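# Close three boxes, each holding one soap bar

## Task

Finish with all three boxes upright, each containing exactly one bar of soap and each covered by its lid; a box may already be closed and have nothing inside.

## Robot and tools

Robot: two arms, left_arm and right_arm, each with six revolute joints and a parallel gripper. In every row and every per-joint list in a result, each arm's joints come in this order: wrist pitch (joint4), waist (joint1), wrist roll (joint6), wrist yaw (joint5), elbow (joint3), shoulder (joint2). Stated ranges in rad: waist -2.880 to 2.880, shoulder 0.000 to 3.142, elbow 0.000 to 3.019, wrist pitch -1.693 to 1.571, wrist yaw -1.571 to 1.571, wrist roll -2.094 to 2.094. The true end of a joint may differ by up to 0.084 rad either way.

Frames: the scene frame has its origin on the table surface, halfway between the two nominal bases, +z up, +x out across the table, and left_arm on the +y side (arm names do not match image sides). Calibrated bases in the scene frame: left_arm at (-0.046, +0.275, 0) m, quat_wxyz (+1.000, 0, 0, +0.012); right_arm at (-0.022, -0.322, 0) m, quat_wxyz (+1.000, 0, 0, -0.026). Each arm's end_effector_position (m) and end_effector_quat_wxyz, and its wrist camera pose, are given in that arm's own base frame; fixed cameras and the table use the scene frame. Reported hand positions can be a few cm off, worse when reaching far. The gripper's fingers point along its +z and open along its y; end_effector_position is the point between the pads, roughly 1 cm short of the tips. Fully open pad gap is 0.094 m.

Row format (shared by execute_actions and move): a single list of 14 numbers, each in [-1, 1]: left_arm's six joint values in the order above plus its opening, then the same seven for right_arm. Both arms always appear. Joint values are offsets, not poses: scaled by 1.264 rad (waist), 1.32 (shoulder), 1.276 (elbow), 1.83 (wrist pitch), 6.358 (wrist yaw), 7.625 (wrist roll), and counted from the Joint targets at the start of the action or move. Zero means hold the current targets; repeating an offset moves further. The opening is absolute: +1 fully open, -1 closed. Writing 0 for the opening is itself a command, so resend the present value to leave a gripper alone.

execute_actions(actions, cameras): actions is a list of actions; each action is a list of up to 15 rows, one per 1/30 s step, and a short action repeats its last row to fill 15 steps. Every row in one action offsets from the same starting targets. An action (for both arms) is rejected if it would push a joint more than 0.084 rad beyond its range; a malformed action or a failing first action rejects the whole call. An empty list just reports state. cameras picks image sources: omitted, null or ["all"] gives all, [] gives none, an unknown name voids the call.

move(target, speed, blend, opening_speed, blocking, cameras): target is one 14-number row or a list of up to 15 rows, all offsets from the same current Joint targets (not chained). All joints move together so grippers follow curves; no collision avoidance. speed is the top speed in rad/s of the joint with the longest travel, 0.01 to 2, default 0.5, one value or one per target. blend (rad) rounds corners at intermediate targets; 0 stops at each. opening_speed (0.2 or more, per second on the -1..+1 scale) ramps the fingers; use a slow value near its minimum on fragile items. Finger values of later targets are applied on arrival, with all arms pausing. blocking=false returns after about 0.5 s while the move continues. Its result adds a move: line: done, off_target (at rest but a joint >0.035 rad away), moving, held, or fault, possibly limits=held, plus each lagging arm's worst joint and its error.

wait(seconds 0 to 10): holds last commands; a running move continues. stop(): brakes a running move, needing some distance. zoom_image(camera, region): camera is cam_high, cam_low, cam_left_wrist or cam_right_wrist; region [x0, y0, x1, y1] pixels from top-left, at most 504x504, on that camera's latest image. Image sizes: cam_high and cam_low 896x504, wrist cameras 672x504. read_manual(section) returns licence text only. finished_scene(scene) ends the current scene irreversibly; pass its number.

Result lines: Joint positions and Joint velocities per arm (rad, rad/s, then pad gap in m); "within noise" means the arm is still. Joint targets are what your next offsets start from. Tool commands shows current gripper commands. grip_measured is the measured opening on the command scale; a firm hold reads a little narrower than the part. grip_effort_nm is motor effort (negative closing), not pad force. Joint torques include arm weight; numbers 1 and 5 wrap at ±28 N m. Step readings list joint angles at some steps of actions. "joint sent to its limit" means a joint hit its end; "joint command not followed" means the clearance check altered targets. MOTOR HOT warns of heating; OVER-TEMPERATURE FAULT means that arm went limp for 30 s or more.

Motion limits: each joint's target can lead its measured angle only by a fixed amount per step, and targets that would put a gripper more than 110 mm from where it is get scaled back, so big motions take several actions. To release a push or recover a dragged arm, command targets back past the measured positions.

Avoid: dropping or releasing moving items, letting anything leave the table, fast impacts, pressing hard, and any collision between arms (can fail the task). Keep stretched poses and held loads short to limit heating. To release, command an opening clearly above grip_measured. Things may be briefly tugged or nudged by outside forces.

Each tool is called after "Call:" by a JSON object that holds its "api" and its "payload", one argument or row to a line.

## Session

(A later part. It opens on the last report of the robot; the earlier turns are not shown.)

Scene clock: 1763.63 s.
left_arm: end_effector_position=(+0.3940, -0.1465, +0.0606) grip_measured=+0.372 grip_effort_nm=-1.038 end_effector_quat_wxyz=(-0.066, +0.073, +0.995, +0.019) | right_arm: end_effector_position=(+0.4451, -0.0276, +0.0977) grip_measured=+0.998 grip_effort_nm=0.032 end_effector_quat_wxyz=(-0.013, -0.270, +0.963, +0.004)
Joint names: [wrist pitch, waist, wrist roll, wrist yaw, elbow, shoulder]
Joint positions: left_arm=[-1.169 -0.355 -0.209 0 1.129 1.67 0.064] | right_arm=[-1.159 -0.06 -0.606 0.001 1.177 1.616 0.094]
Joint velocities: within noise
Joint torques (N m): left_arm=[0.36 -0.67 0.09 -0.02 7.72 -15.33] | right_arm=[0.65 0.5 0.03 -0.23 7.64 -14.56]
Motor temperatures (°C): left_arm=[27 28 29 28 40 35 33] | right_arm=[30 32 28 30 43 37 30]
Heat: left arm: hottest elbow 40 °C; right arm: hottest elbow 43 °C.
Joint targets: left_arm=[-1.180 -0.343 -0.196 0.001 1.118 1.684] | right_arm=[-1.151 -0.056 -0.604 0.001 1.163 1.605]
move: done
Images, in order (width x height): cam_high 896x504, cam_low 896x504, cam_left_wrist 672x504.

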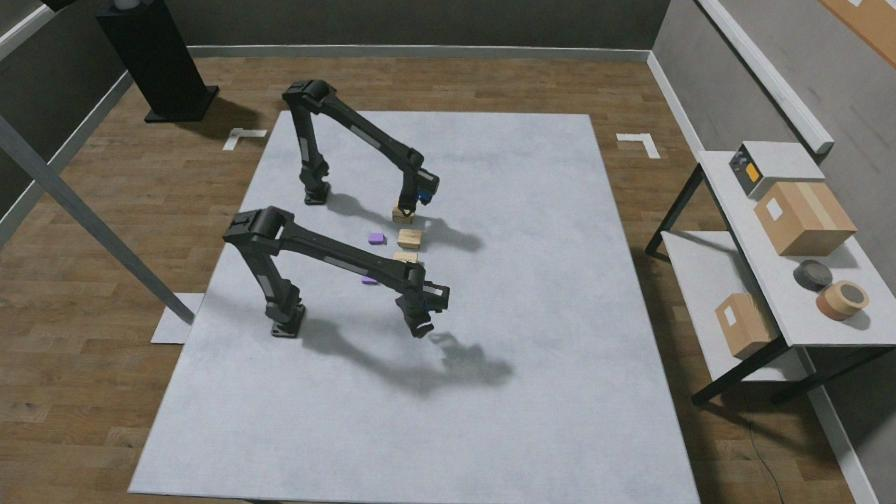

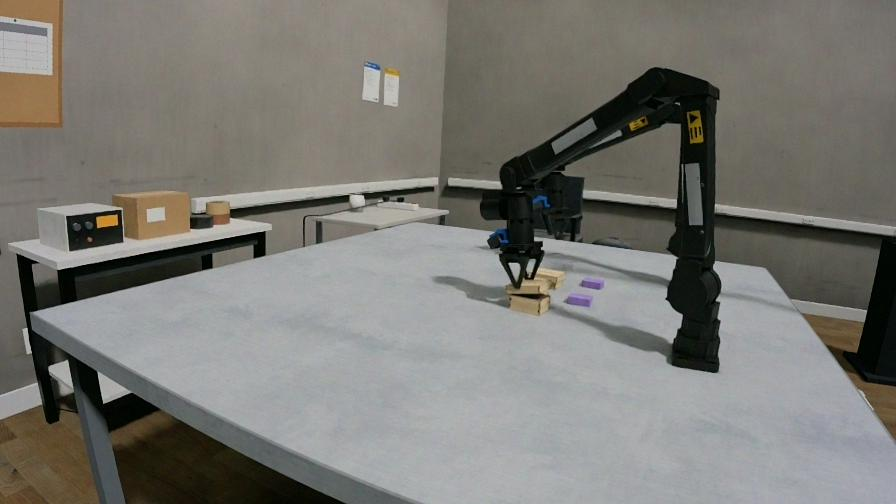

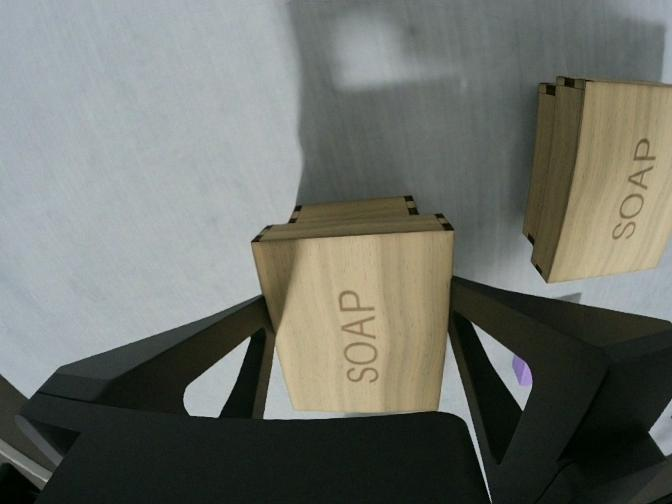

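Call:
{"api": "move", "payload": {
  "target": [0.0262,0,0,0,-0.0102,0.0174,0.2,0,0,0,0,0,0,1],
  "speed": 0.1,
  "cameras": ["cam_low","cam_left_wrist"]
}}

Call:
{"api": "zoom_image", "payload": {
  "camera": "cam_low",
  "region": [495, 260, 555, 320]
}}

Call:
{"api": "zoom_image", "payload": {
  "camera": "cam_left_wrist",
  "region": [230, 150, 480, 338]
}}

Scene clock: 1779.17 s.
left_arm: end_effector_position=(+0.3951, -0.1462, +0.0568) grip_measured=+0.372 grip_effort_nm=-1.038 end_effector_quat_wxyz=(-0.062, +0.072, +0.995, +0.018) | right_arm: end_effector_position=(+0.4451, -0.0276, +0.0977) grip_measured=+0.998 grip_effort_nm=0.032 end_effector_quat_wxyz=(-0.013, -0.270, +0.963, +0.004)
Joint names: [wrist pitch, waist, wrist roll, wrist yaw, elbow, shoulder]
Joint positions: left_arm=[-1.149 -0.354 -0.209 0 1.121 1.671 0.064] | right_arm=[-1.159 -0.06 -0.606 0.001 1.177 1.616 0.094]
Joint velocities: within noise
Joint torques (N m): left_arm=[1.51 -0.79 0.09 -0.02 7.25 -13.39] | right_arm=[0.65 0.44 0.04 -0.23 7.64 -14.51]
Motor temperatures (°C): left_arm=[27 28 29 28 40 36 33] | right_arm=[30 32 28 30 43 37 30]
Heat: left arm: hottest elbow 40 °C; right arm: hottest elbow 43 °C.
Joint targets: left_arm=[-1.132 -0.343 -0.196 0.001 1.105 1.707] | right_arm=[-1.151 -0.056 -0.604 0.001 1.163 1.605]
move: off_target (left_arm); left_arm: the shoulder is farthest, 0.036 rad from its target
Images, in order (width x height): cam_low 896x504, cam_left_wrist 672x504.

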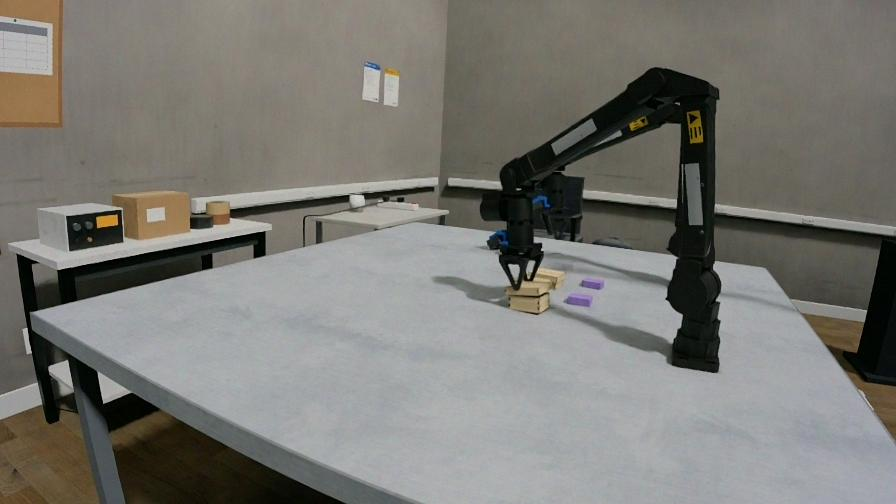

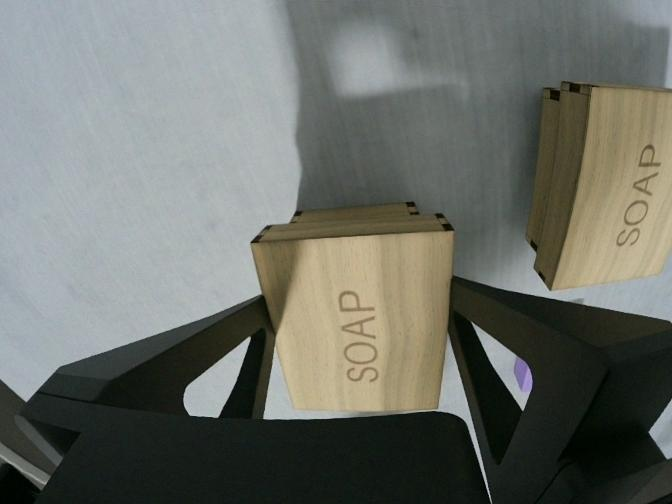

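Scaled by 8.400 from the camera's 896x504 image, which has a finer 1280x720 frame.

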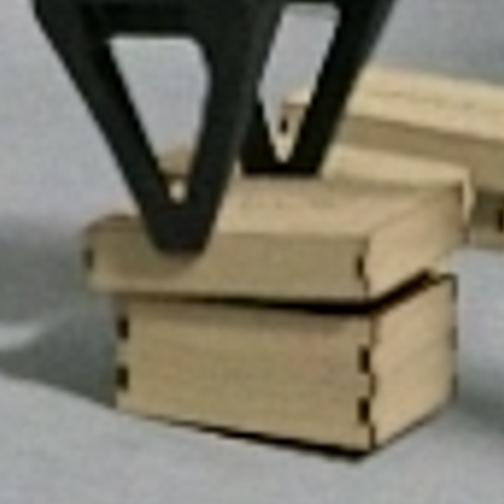

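Scaled by 2.016 from the camera's 672x504 image, which has a finer 960x720 frame.

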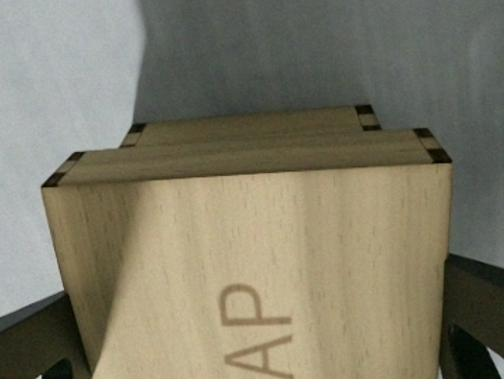

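Call:
{"api": "wait", "payload": {
  "seconds": 0.1,
  "cameras": ["cam_high","cam_left_wrist","cam_low"]
}}

Call:
{"api": "zoom_image", "payload": {
  "camera": "cam_high",
  "region": [385, 195, 425, 230]
}}

Call:
{"api": "zoom_image", "payload": {
  "camera": "cam_low",
  "region": [500, 285, 530, 320]
}}

Call:
{"api": "zoom_image", "payload": {
  "camera": "cam_left_wrist",
  "region": [245, 195, 345, 255]
}}

Call:
{"api": "zoom_image", "payload": {
  "camera": "cam_left_wrist",
  "region": [370, 185, 470, 245]
}}

Scene clock: 1794.10 s.
left_arm: end_effector_position=(+0.3953, -0.1463, +0.0568) grip_measured=+0.372 grip_effort_nm=-1.043 end_effector_quat_wxyz=(-0.062, +0.072, +0.995, +0.018) | right_arm: end_effector_position=(+0.4451, -0.0276, +0.0977) grip_measured=+0.998 grip_effort_nm=0.042 end_effector_quat_wxyz=(-0.013, -0.270, +0.963, +0.004)
Joint names: [wrist pitch, waist, wrist roll, wrist yaw, elbow, shoulder]
Joint positions: left_arm=[-1.149 -0.354 -0.209 0 1.121 1.671 0.064] | right_arm=[-1.159 -0.06 -0.606 0.001 1.177 1.616 0.094]
Joint velocities: within noise
Joint torques (N m): left_arm=[1.52 -0.73 0.09 -0.02 7.25 -13.39] | right_arm=[0.65 0.5 0.03 -0.23 7.64 -14.56]
Motor temperatures (°C): left_arm=[27 28 29 28 40 35 34] | right_arm=[30 32 28 30 43 37 30]
Heat: left arm: hottest elbow 40 °C; right arm: hottest elbow 43 °C.
Joint targets: left_arm=[-1.132 -0.343 -0.196 0.001 1.105 1.707] | right_arm=[-1.151 -0.056 -0.604 0.001 1.163 1.605]
Tool commands: left_gripper/opening=+0.2 right_gripper/opening=+1.0
wait: 0.10 s; at rest from the start
Images, in order (width x height): cam_high 896x504, cam_low 896x504, cam_left_wrist 672x504.

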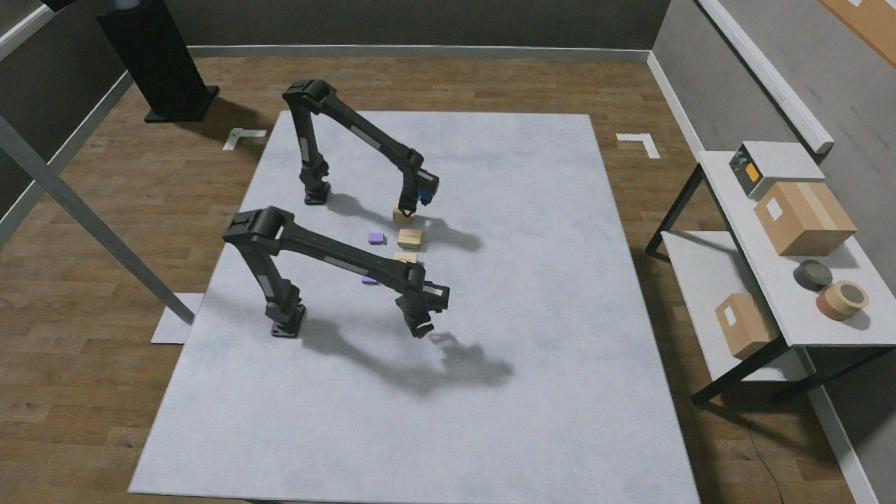

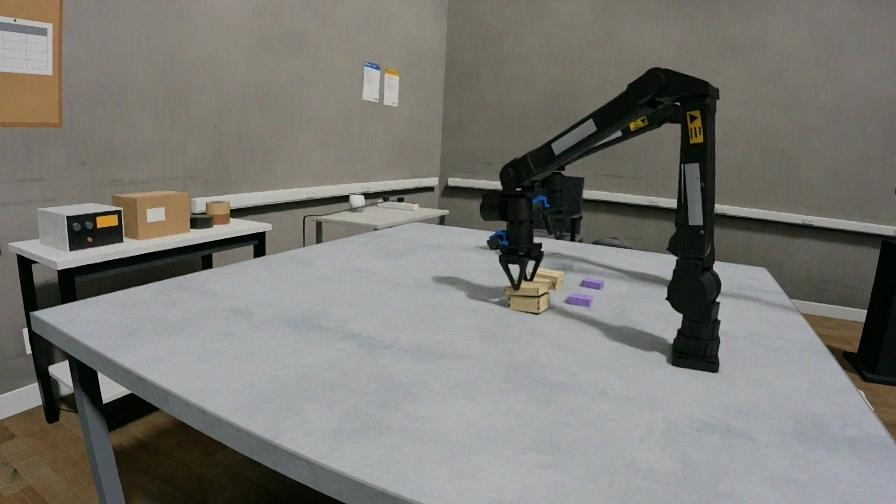

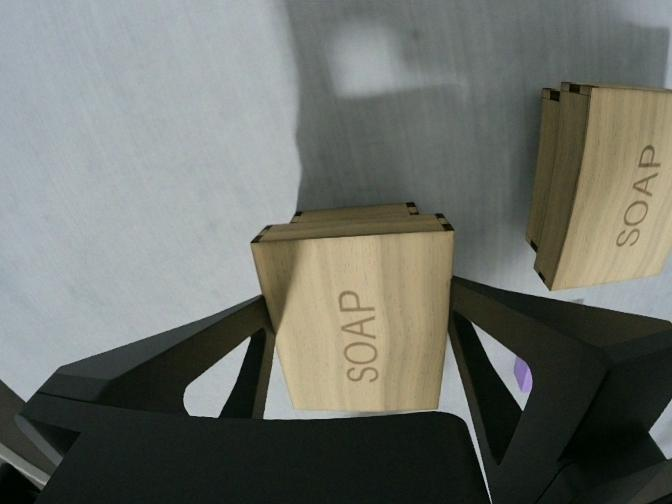

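Scaled by 12.600 from the camera's 896x504 image, which has a finer 1280x720 frame.

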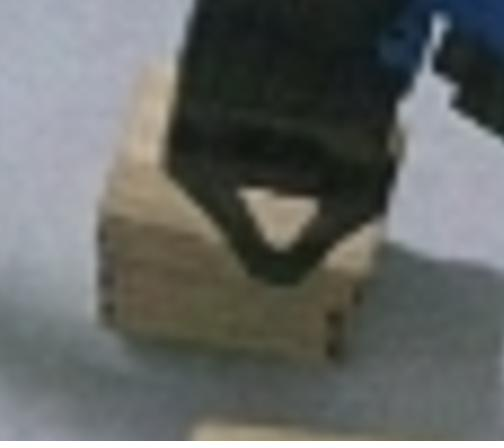

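Scaled by 14.400 from the camera's 896x504 image, which has a finer 1280x720 frame.

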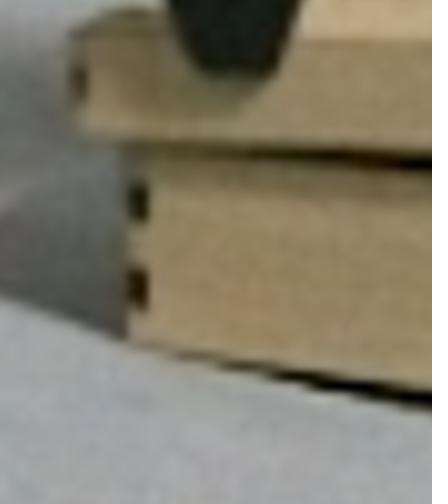

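Scaled by 5.040 from the camera's 672x504 image, which has a finer 960x720 frame.

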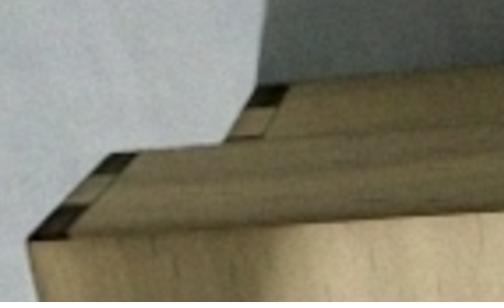

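Scaled by 5.040 from the camera's 672x504 image, which has a finer 960x720 frame.

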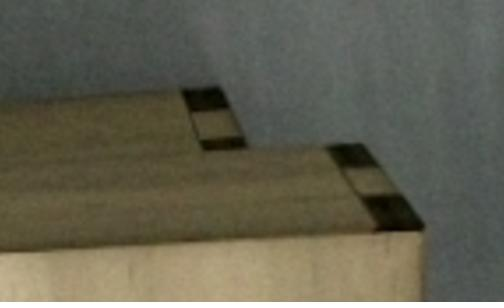

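Call:
{"api": "move", "payload": {
  "target": [
    [0,0,0,0,0.047,0,0.2,0,0,0,0,0,0,1],
    [-0.0322,-0.018,-0.0045,0,0.0776,-0.0424,0.2,0,0,0,0,0,0,1],
    [-0.0262,-0.018,-0.0045,0,0.0133,-0.0174,0.2,0,0,0,0,0,0,1]
  ],
  "blend": 0.01,
  "speed": 0.12,
  "cameras": ["cam_low","cam_left_wrist"]
}}

Call:
{"api": "zoom_image", "payload": {
  "camera": "cam_low",
  "region": [495, 260, 555, 320]
}}

Call:
{"api": "zoom_image", "payload": {
  "camera": "cam_left_wrist",
  "region": [245, 195, 345, 255]
}}

Call:
{"api": "zoom_image", "payload": {
  "camera": "cam_left_wrist",
  "region": [370, 185, 470, 245]
}}

Scene clock: 1854.93 s.
left_arm: end_effector_position=(+0.3939, -0.1463, +0.0613) grip_measured=+0.372 grip_effort_nm=-1.043 end_effector_quat_wxyz=(-0.069, +0.069, +0.995, +0.020) | right_arm: end_effector_position=(+0.4451, -0.0276, +0.0977) grip_measured=+0.998 grip_effort_nm=0.037 end_effector_quat_wxyz=(-0.013, -0.270, +0.963, +0.004)
Joint names: [wrist pitch, waist, wrist roll, wrist yaw, elbow, shoulder]
Joint positions: left_arm=[-1.176 -0.355 -0.217 0 1.133 1.671 0.064] | right_arm=[-1.159 -0.06 -0.606 0.001 1.177 1.616 0.094]
Joint velocities: within noise
Joint torques (N m): left_arm=[0.65 -2.43 -0.21 -0.02 7.71 -15.56] | right_arm=[0.66 0.5 0.04 -0.23 7.62 -14.56]
Motor temperatures (°C): left_arm=[27 28 29 28 40 34 34] | right_arm=[30 32 28 30 43 37 30]
Heat: left arm: hottest elbow 40 °C; right arm: hottest elbow 43 °C.
Joint targets: left_arm=[-1.180 -0.365 -0.230 0.001 1.122 1.684] | right_arm=[-1.151 -0.056 -0.604 0.001 1.163 1.605]
move: done
Images, in order (width x height): cam_low 896x504, cam_left_wrist 672x504.

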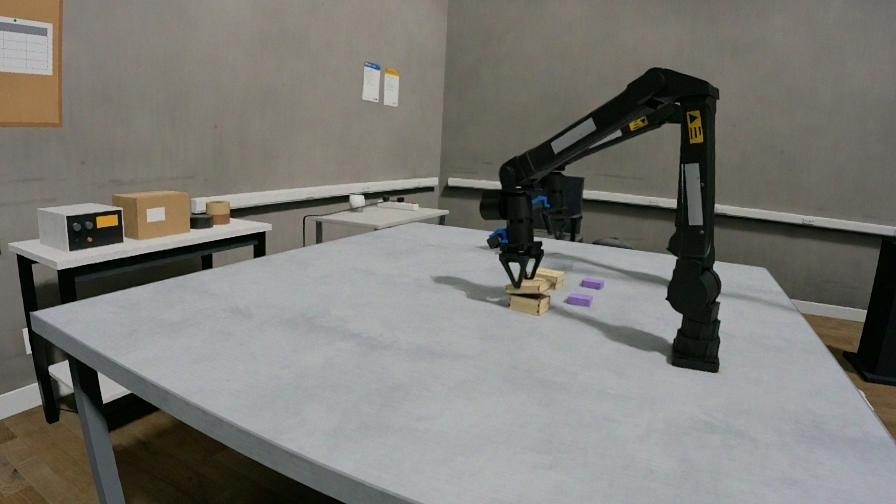

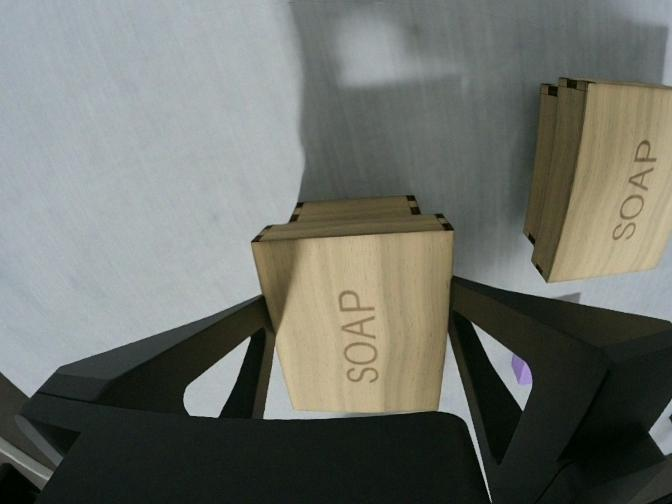

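Scaled by 8.400 from the camera's 896x504 image, which has a finer 1280x720 frame.

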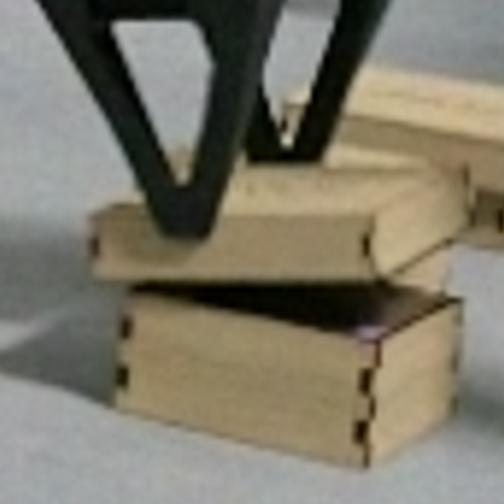

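Scaled by 5.040 from the camera's 672x504 image, which has a finer 960x720 frame.

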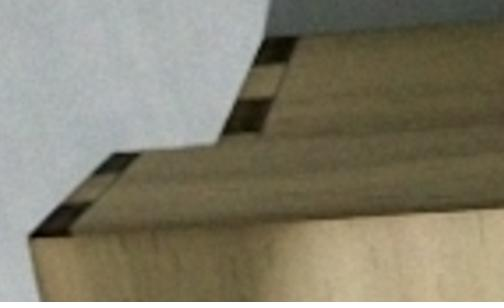

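Scaled by 5.040 from the camera's 672x504 image, which has a finer 960x720 frame.

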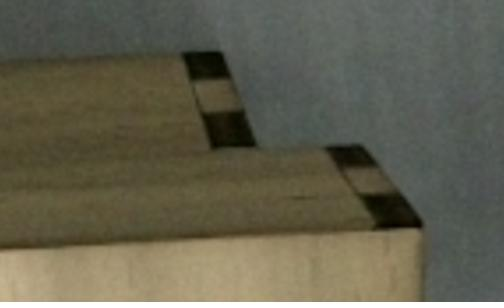

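Call:
{"api": "move", "payload": {
  "target": [0,-0.0028,0.0050,0,0,0,0.2,0,0,0,0,0,0,1],
  "speed": 0.1,
  "cameras": ["cam_left_wrist"]
}}

Call:
{"api": "zoom_image", "payload": {
  "camera": "cam_left_wrist",
  "region": [245, 195, 345, 255]
}}

Call:
{"api": "zoom_image", "payload": {
  "camera": "cam_left_wrist",
  "region": [370, 185, 470, 245]
}}

Scene clock: 1886.27 s.
left_arm: end_effector_position=(+0.3935, -0.1472, +0.0613) grip_measured=+0.372 grip_effort_nm=-1.043 end_effector_quat_wxyz=(-0.069, +0.075, +0.995, +0.020) | right_arm: end_effector_position=(+0.4451, -0.0276, +0.0977) grip_measured=+0.998 grip_effort_nm=0.042 end_effector_quat_wxyz=(-0.013, -0.270, +0.963, +0.004)
Joint names: [wrist pitch, waist, wrist roll, wrist yaw, elbow, shoulder]
Joint positions: left_arm=[-1.176 -0.357 -0.206 0 1.133 1.671 0.064] | right_arm=[-1.159 -0.06 -0.606 0.001 1.177 1.616 0.094]
Joint velocities: within noise
Joint torques (N m): left_arm=[0.66 -2.49 0.1 -0.02 7.71 -15.5] | right_arm=[0.64 0.44 0.03 -0.23 7.64 -14.56]
Motor temperatures (°C): left_arm=[27 28 29 28 41 34 34] | right_arm=[30 32 28 30 43 37 30]
Heat: left arm: hottest elbow 41 °C; right arm: hottest elbow 43 °C.
Joint targets: left_arm=[-1.180 -0.369 -0.192 0.001 1.122 1.684] | right_arm=[-1.151 -0.056 -0.604 0.001 1.163 1.605]
move: done
Images, in order (width x height): cam_left_wrist 672x504.

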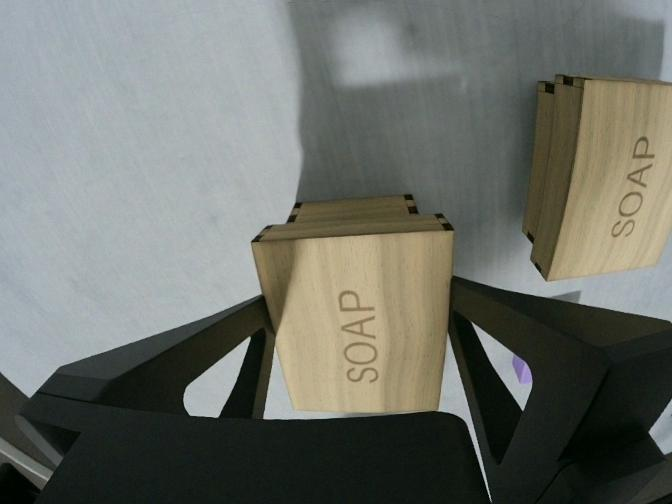

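Scaled by 5.040 from the camera's 672x504 image, which has a finer 960x720 frame.

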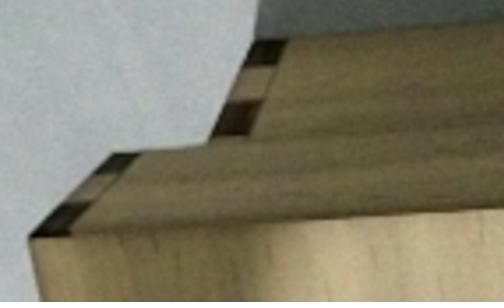

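Scaled by 5.040 from the camera's 672x504 image, which has a finer 960x720 frame.

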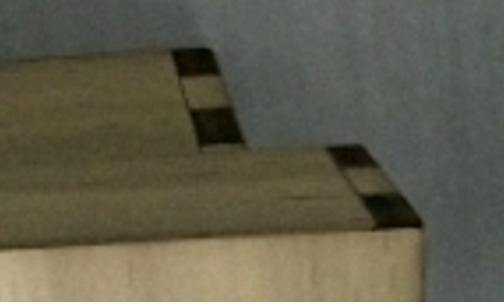

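Call:
{"api": "move", "payload": {
  "target": [0.0219,0,0,0,-0.0086,0.0174,0.2,0,0,0,0,0,0,1],
  "speed": 0.1,
  "cameras": ["cam_low","cam_left_wrist"]
}}

Call:
{"api": "zoom_image", "payload": {
  "camera": "cam_low",
  "region": [495, 260, 555, 320]
}}

Call:
{"api": "zoom_image", "payload": {
  "camera": "cam_left_wrist",
  "region": [245, 195, 345, 255]
}}

Call:
{"api": "zoom_image", "payload": {
  "camera": "cam_left_wrist",
  "region": [370, 185, 470, 245]
}}

Scene clock: 1900.33 s.
left_arm: end_effector_position=(+0.3941, -0.1474, +0.0570) grip_measured=+0.372 grip_effort_nm=-1.038 end_effector_quat_wxyz=(-0.066, +0.076, +0.995, +0.019) | right_arm: end_effector_position=(+0.4451, -0.0276, +0.0977) grip_measured=+0.998 grip_effort_nm=0.037 end_effector_quat_wxyz=(-0.013, -0.270, +0.963, +0.004)
Joint names: [wrist pitch, waist, wrist roll, wrist yaw, elbow, shoulder]
Joint positions: left_arm=[-1.158 -0.357 -0.205 0 1.125 1.675 0.064] | right_arm=[-1.159 -0.06 -0.606 0.001 1.177 1.616 0.094]
Joint velocities: within noise
Joint torques (N m): left_arm=[1.39 -2.49 0.09 -0.02 7.41 -14.39] | right_arm=[0.65 0.5 0.03 -0.23 7.64 -14.56]
Motor temperatures (°C): left_arm=[27 28 29 28 41 34 34] | right_arm=[30 32 28 30 43 37 30]
Heat: left arm: hottest elbow 41 °C; right arm: hottest elbow 43 °C.
Joint targets: left_arm=[-1.140 -0.369 -0.192 0.001 1.111 1.707] | right_arm=[-1.151 -0.056 -0.604 0.001 1.163 1.605]
move: done
Images, in order (width x height): cam_low 896x504, cam_left_wrist 672x504.

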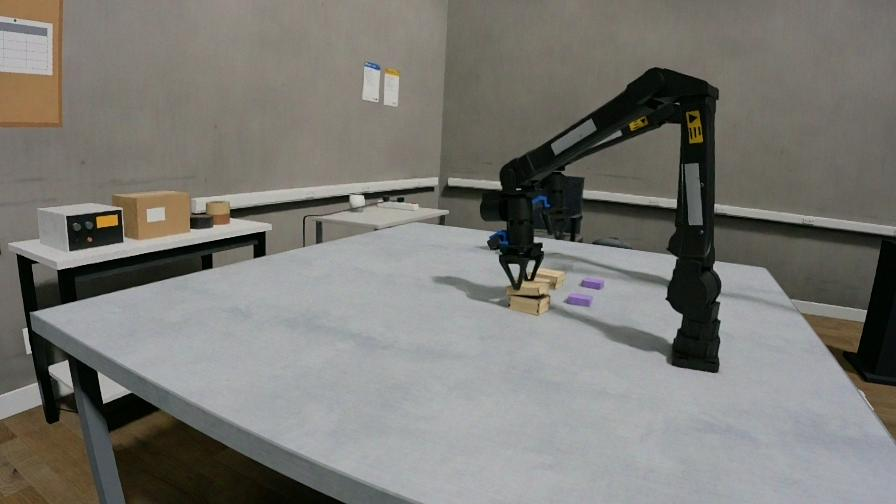

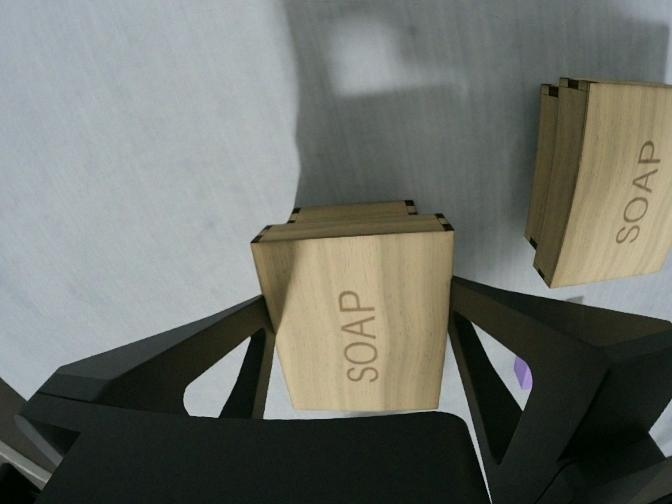

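Scaled by 8.400 from the camera's 896x504 image, which has a finer 1280x720 frame.

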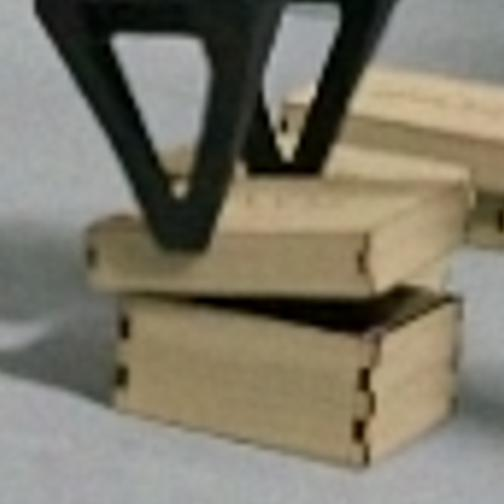

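Scaled by 5.040 from the camera's 672x504 image, which has a finer 960x720 frame.

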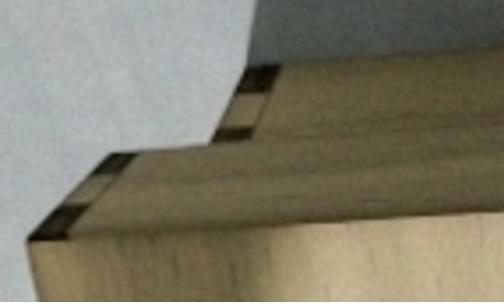

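Scaled by 5.040 from the camera's 672x504 image, which has a finer 960x720 frame.

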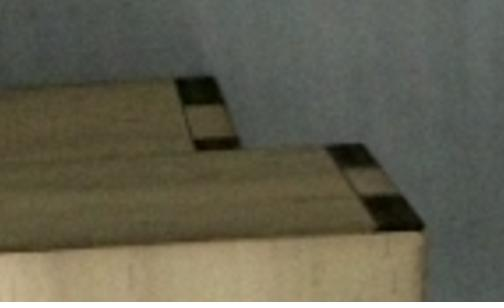

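Call:
{"api": "move", "payload": {
  "target": [0.0098,0,0,0,-0.0063,0.0076,0.2,0,0,0,0,0,0,1],
  "speed": 0.1,
  "cameras": ["cam_low","cam_left_wrist"]
}}

Call:
{"api": "zoom_image", "payload": {
  "camera": "cam_low",
  "region": [495, 260, 555, 320]
}}

Call:
{"api": "zoom_image", "payload": {
  "camera": "cam_left_wrist",
  "region": [245, 195, 345, 255]
}}

Call:
{"api": "zoom_image", "payload": {
  "camera": "cam_left_wrist",
  "region": [370, 185, 470, 245]
}}

Scene clock: 1909.83 s.
left_arm: end_effector_position=(+0.3983, -0.1486, +0.0560) grip_measured=+0.372 grip_effort_nm=-1.043 end_effector_quat_wxyz=(-0.057, +0.076, +0.995, +0.017) | right_arm: end_effector_position=(+0.4451, -0.0276, +0.0977) grip_measured=+0.998 grip_effort_nm=0.037 end_effector_quat_wxyz=(-0.013, -0.270, +0.963, +0.004)
Joint names: [wrist pitch, waist, wrist roll, wrist yaw, elbow, shoulder]
Joint positions: left_arm=[-1.138 -0.357 -0.205 -0.002 1.124 1.675 0.064] | right_arm=[-1.159 -0.06 -0.606 0.001 1.177 1.616 0.094]
Joint velocities: within noise
Joint torques (N m): left_arm=[1.55 -2.55 0.09 0.05 6.83 -12.92] | right_arm=[0.66 0.56 0.03 -0.22 7.64 -14.56]
Motor temperatures (°C): left_arm=[27 28 29 28 41 35 34] | right_arm=[30 32 28 30 43 37 30]
Heat: left arm: hottest elbow 41 °C; right arm: hottest elbow 43 °C.
Joint targets: left_arm=[-1.122 -0.369 -0.192 0.001 1.103 1.717] | right_arm=[-1.151 -0.056 -0.604 0.001 1.163 1.605]
move: off_target (left_arm); left_arm: the shoulder is farthest, 0.042 rad from its target
Images, in order (width x height): cam_low 896x504, cam_left_wrist 672x504.

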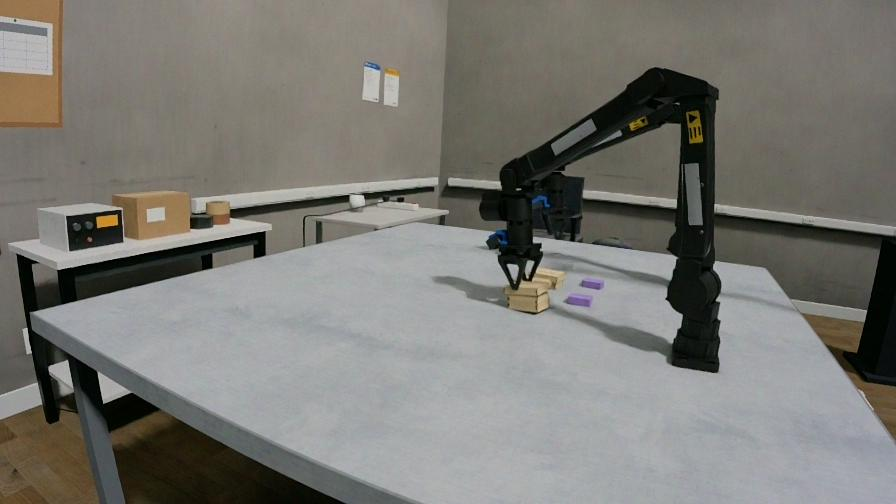

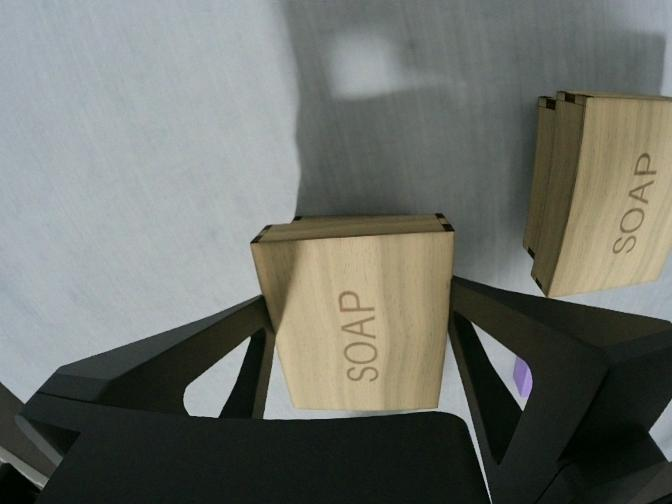

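Scaled by 8.400 from the camera's 896x504 image, which has a finer 1280x720 frame.

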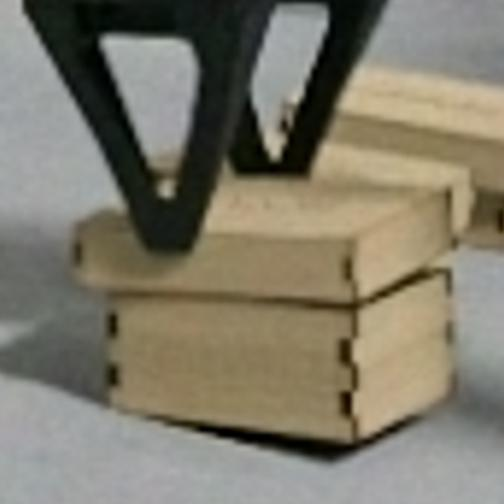

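Scaled by 5.040 from the camera's 672x504 image, which has a finer 960x720 frame.

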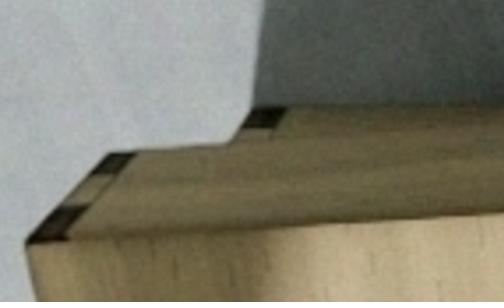

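Scaled by 5.040 from the camera's 672x504 image, which has a finer 960x720 frame.

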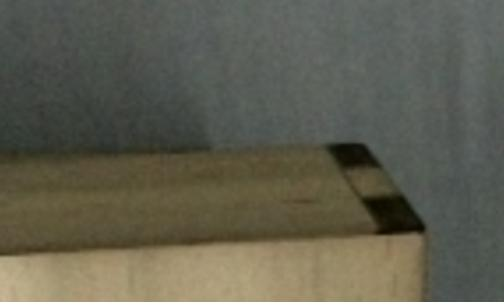

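Call:
{"api": "move", "payload": {
  "target": [
    [0,0,0,0,0.052,0,0.2,0,0,0,0,0,0,1],
    [-0.032,0,0,0,0.084,-0.050,0.2,0,0,0,0,0,0,1],
    [-0.032,0.0205,0,0,0.0149,-0.025,0.2,0,0,0,0,0,0,1]
  ],
  "blend": 0.01,
  "speed": 0.12,
  "cameras": ["cam_low","cam_left_wrist"]
}}

Call:
{"api": "zoom_image", "payload": {
  "camera": "cam_low",
  "region": [495, 260, 555, 320]
}}

Call:
{"api": "zoom_image", "payload": {
  "camera": "cam_left_wrist",
  "region": [245, 195, 345, 255]
}}

Call:
{"api": "zoom_image", "payload": {
  "camera": "cam_left_wrist",
  "region": [370, 185, 470, 245]
}}

Scene clock: 1938.40 s.
left_arm: end_effector_position=(+0.3951, -0.1468, +0.0597) grip_measured=+0.372 grip_effort_nm=-1.038 end_effector_quat_wxyz=(-0.067, +0.075, +0.995, +0.020) | right_arm: end_effector_position=(+0.4451, -0.0276, +0.0977) grip_measured=+0.998 grip_effort_nm=0.042 end_effector_quat_wxyz=(-0.013, -0.270, +0.963, +0.004)
Joint names: [wrist pitch, waist, wrist roll, wrist yaw, elbow, shoulder]
Joint positions: left_arm=[-1.169 -0.355 -0.205 -0.002 1.133 1.675 0.064] | right_arm=[-1.159 -0.06 -0.606 0.001 1.177 1.616 0.094]
Joint velocities: within noise
Joint torques (N m): left_arm=[0.36 -0.67 0.1 0.06 7.73 -15.91] | right_arm=[0.68 0.5 0.03 -0.23 7.64 -14.51]
Motor temperatures (°C): left_arm=[27 28 29 28 40 35 34] | right_arm=[30 32 28 30 43 37 30]
Heat: left arm: hottest elbow 40 °C; right arm: hottest elbow 43 °C.
Joint targets: left_arm=[-1.181 -0.343 -0.192 0.001 1.122 1.684] | right_arm=[-1.151 -0.056 -0.604 0.001 1.163 1.605]
move: done
Images, in order (width x height): cam_low 896x504, cam_left_wrist 672x504.

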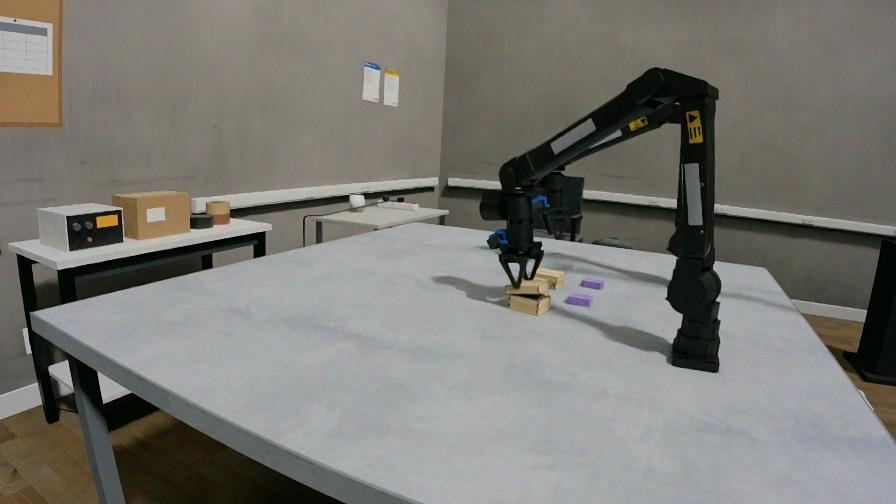

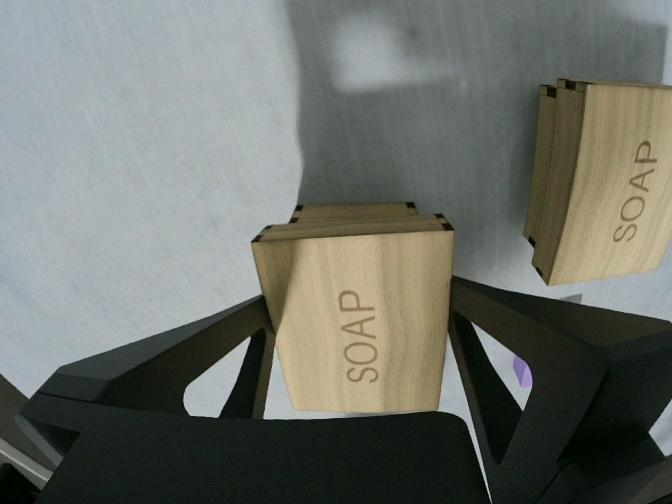

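Scaled by 8.400 from the camera's 896x504 image, which has a finer 1280x720 frame.

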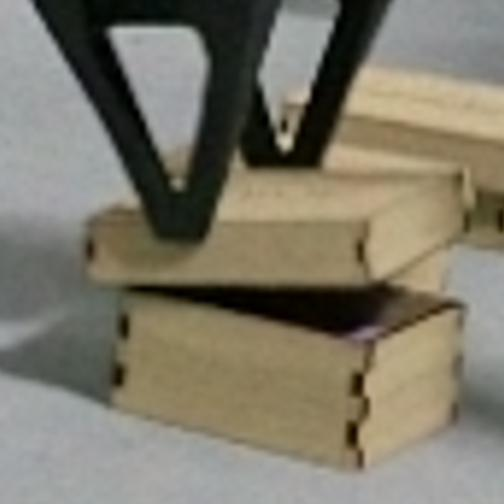

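Scaled by 5.040 from the camera's 672x504 image, which has a finer 960x720 frame.

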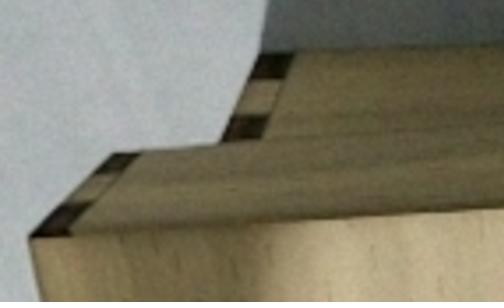

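Scaled by 5.040 from the camera's 672x504 image, which has a finer 960x720 frame.

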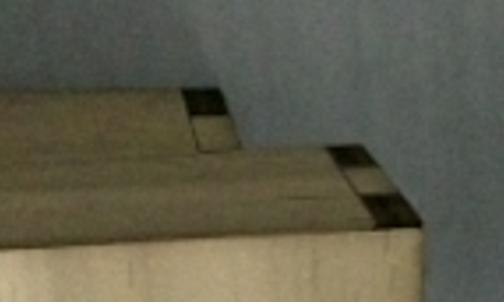

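Call:
{"api": "move", "payload": {
  "target": [0,0.0038,0.0060,0,0,0,0.2,0,0,0,0,0,0,1],
  "speed": 0.1,
  "cameras": ["cam_left_wrist"]
}}

Call:
{"api": "zoom_image", "payload": {
  "camera": "cam_left_wrist",
  "region": [245, 195, 345, 255]
}}

Call:
{"api": "zoom_image", "payload": {
  "camera": "cam_left_wrist",
  "region": [370, 185, 470, 245]
}}

Scene clock: 1955.87 s.
left_arm: end_effector_position=(+0.3958, -0.1448, +0.0597) grip_measured=+0.372 grip_effort_nm=-1.028 end_effector_quat_wxyz=(-0.068, +0.095, +0.993, +0.019) | right_arm: end_effector_position=(+0.4451, -0.0276, +0.0977) grip_measured=+0.998 grip_effort_nm=0.046 end_effector_quat_wxyz=(-0.013, -0.270, +0.963, +0.004)
Joint names: [wrist pitch, waist, wrist roll, wrist yaw, elbow, shoulder]
Joint positions: left_arm=[-1.169 -0.35 -0.16 -0.002 1.133 1.675 0.064] | right_arm=[-1.159 -0.06 -0.606 0.001 1.177 1.616 0.094]
Joint velocities: within noise
Joint torques (N m): left_arm=[0.35 -0.67 0.13 0.06 7.75 -15.85] | right_arm=[0.65 0.5 0.04 -0.23 7.64 -14.56]
Motor temperatures (°C): left_arm=[27 28 29 28 41 36 34] | right_arm=[30 32 28 30 43 37 30]
Heat: left arm: hottest elbow 41 °C; right arm: hottest elbow 43 °C.
Joint targets: left_arm=[-1.181 -0.338 -0.146 0.001 1.122 1.684] | right_arm=[-1.151 -0.056 -0.604 0.001 1.163 1.605]
move: done
Images, in order (width x height): cam_left_wrist 672x504.

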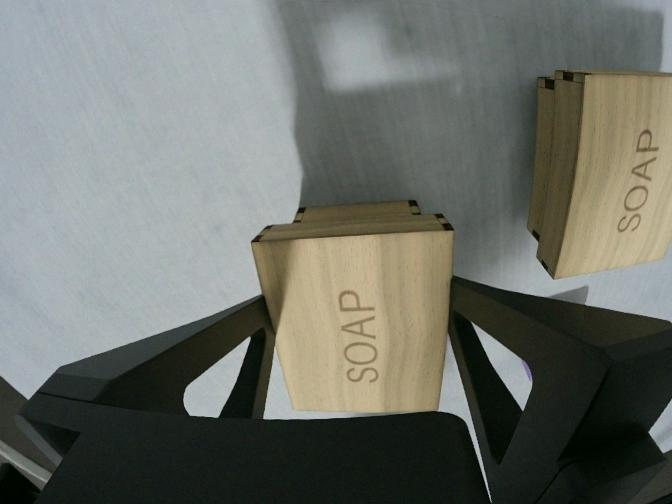

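Scaled by 5.040 from the camera's 672x504 image, which has a finer 960x720 frame.

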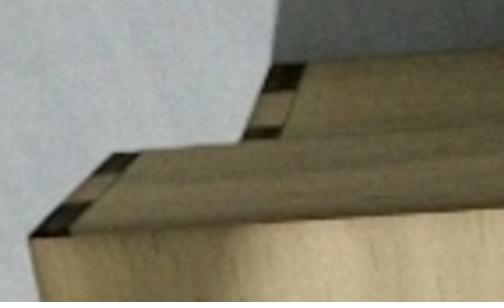

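Scaled by 5.040 from the camera's 672x504 image, which has a finer 960x720 frame.

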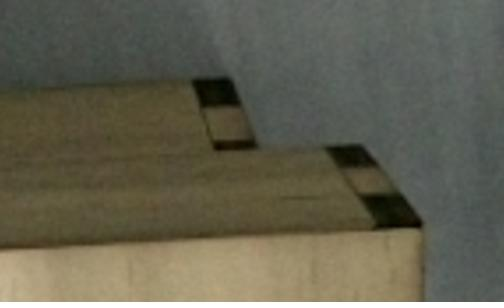

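Call:
{"api": "move", "payload": {
  "target": [0.0257,0,0.001,0,-0.0086,0.0197,0.2,0,0,0,0,0,0,1],
  "speed": 0.1,
  "cameras": ["cam_low","cam_left_wrist"]
}}

Call:
{"api": "zoom_image", "payload": {
  "camera": "cam_low",
  "region": [495, 260, 555, 320]
}}

Call:
{"api": "zoom_image", "payload": {
  "camera": "cam_left_wrist",
  "region": [230, 150, 480, 338]
}}

Scene clock: 1973.53 s.
left_arm: end_effector_position=(+0.3965, -0.1450, +0.0522) grip_measured=+0.372 grip_effort_nm=-1.038 end_effector_quat_wxyz=(-0.065, +0.099, +0.993, +0.018) | right_arm: end_effector_position=(+0.4451, -0.0276, +0.0977) grip_measured=+0.998 grip_effort_nm=0.032 end_effector_quat_wxyz=(-0.013, -0.270, +0.963, +0.004)
Joint names: [wrist pitch, waist, wrist roll, wrist yaw, elbow, shoulder]
Joint positions: left_arm=[-1.145 -0.35 -0.153 -0.002 1.123 1.684 0.064] | right_arm=[-1.159 -0.06 -0.606 0.001 1.177 1.616 0.094]
Joint velocities: within noise
Joint torques (N m): left_arm=[1.36 -0.67 0.09 0.06 7.56 -14.15] | right_arm=[0.65 0.5 0.03 -0.23 7.62 -14.56]
Motor temperatures (°C): left_arm=[27 28 29 28 41 36 34] | right_arm=[30 32 28 30 43 37 30]
Heat: left arm: hottest elbow 41 °C; right arm: hottest elbow 43 °C.
Joint targets: left_arm=[-1.134 -0.338 -0.138 0.001 1.111 1.710] | right_arm=[-1.151 -0.056 -0.604 0.001 1.163 1.605]
move: done
Images, in order (width x height): cam_low 896x504, cam_left_wrist 672x504.

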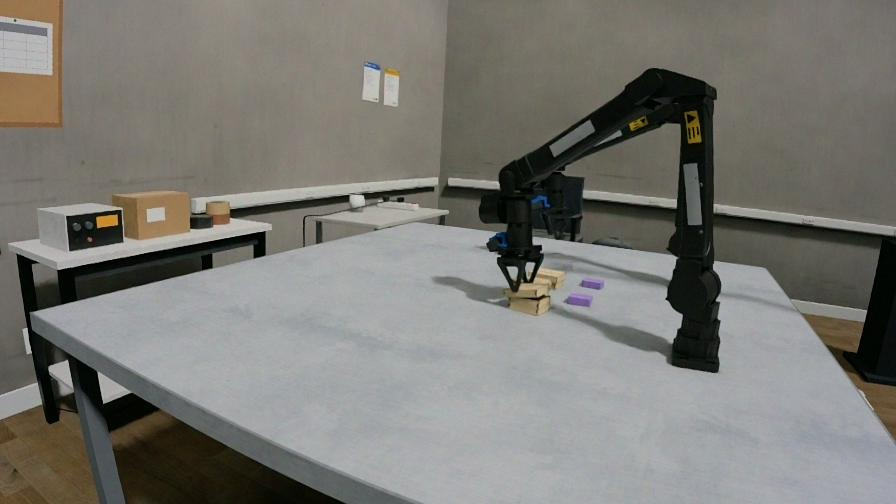

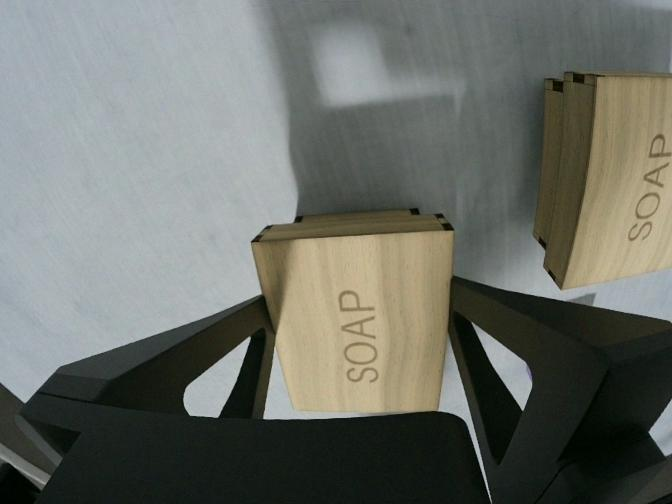

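Scaled by 8.400 from the camera's 896x504 image, which has a finer 1280x720 frame.

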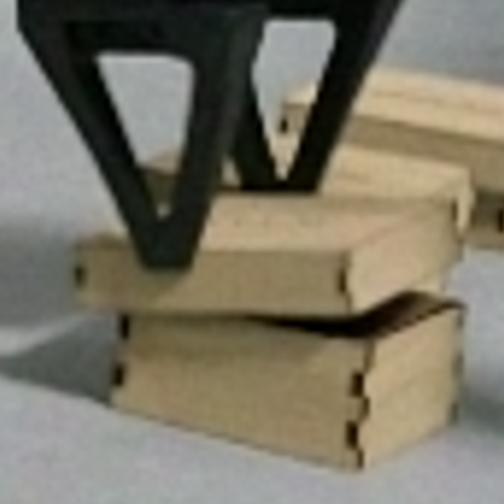

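Scaled by 2.016 from the camera's 672x504 image, which has a finer 960x720 frame.

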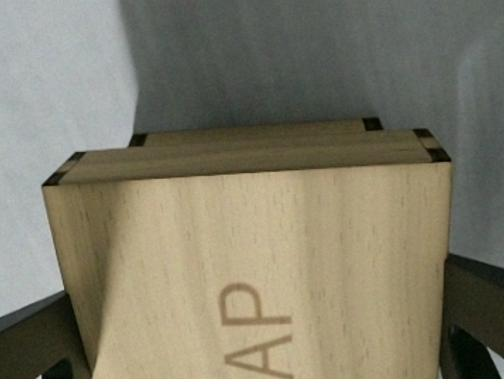

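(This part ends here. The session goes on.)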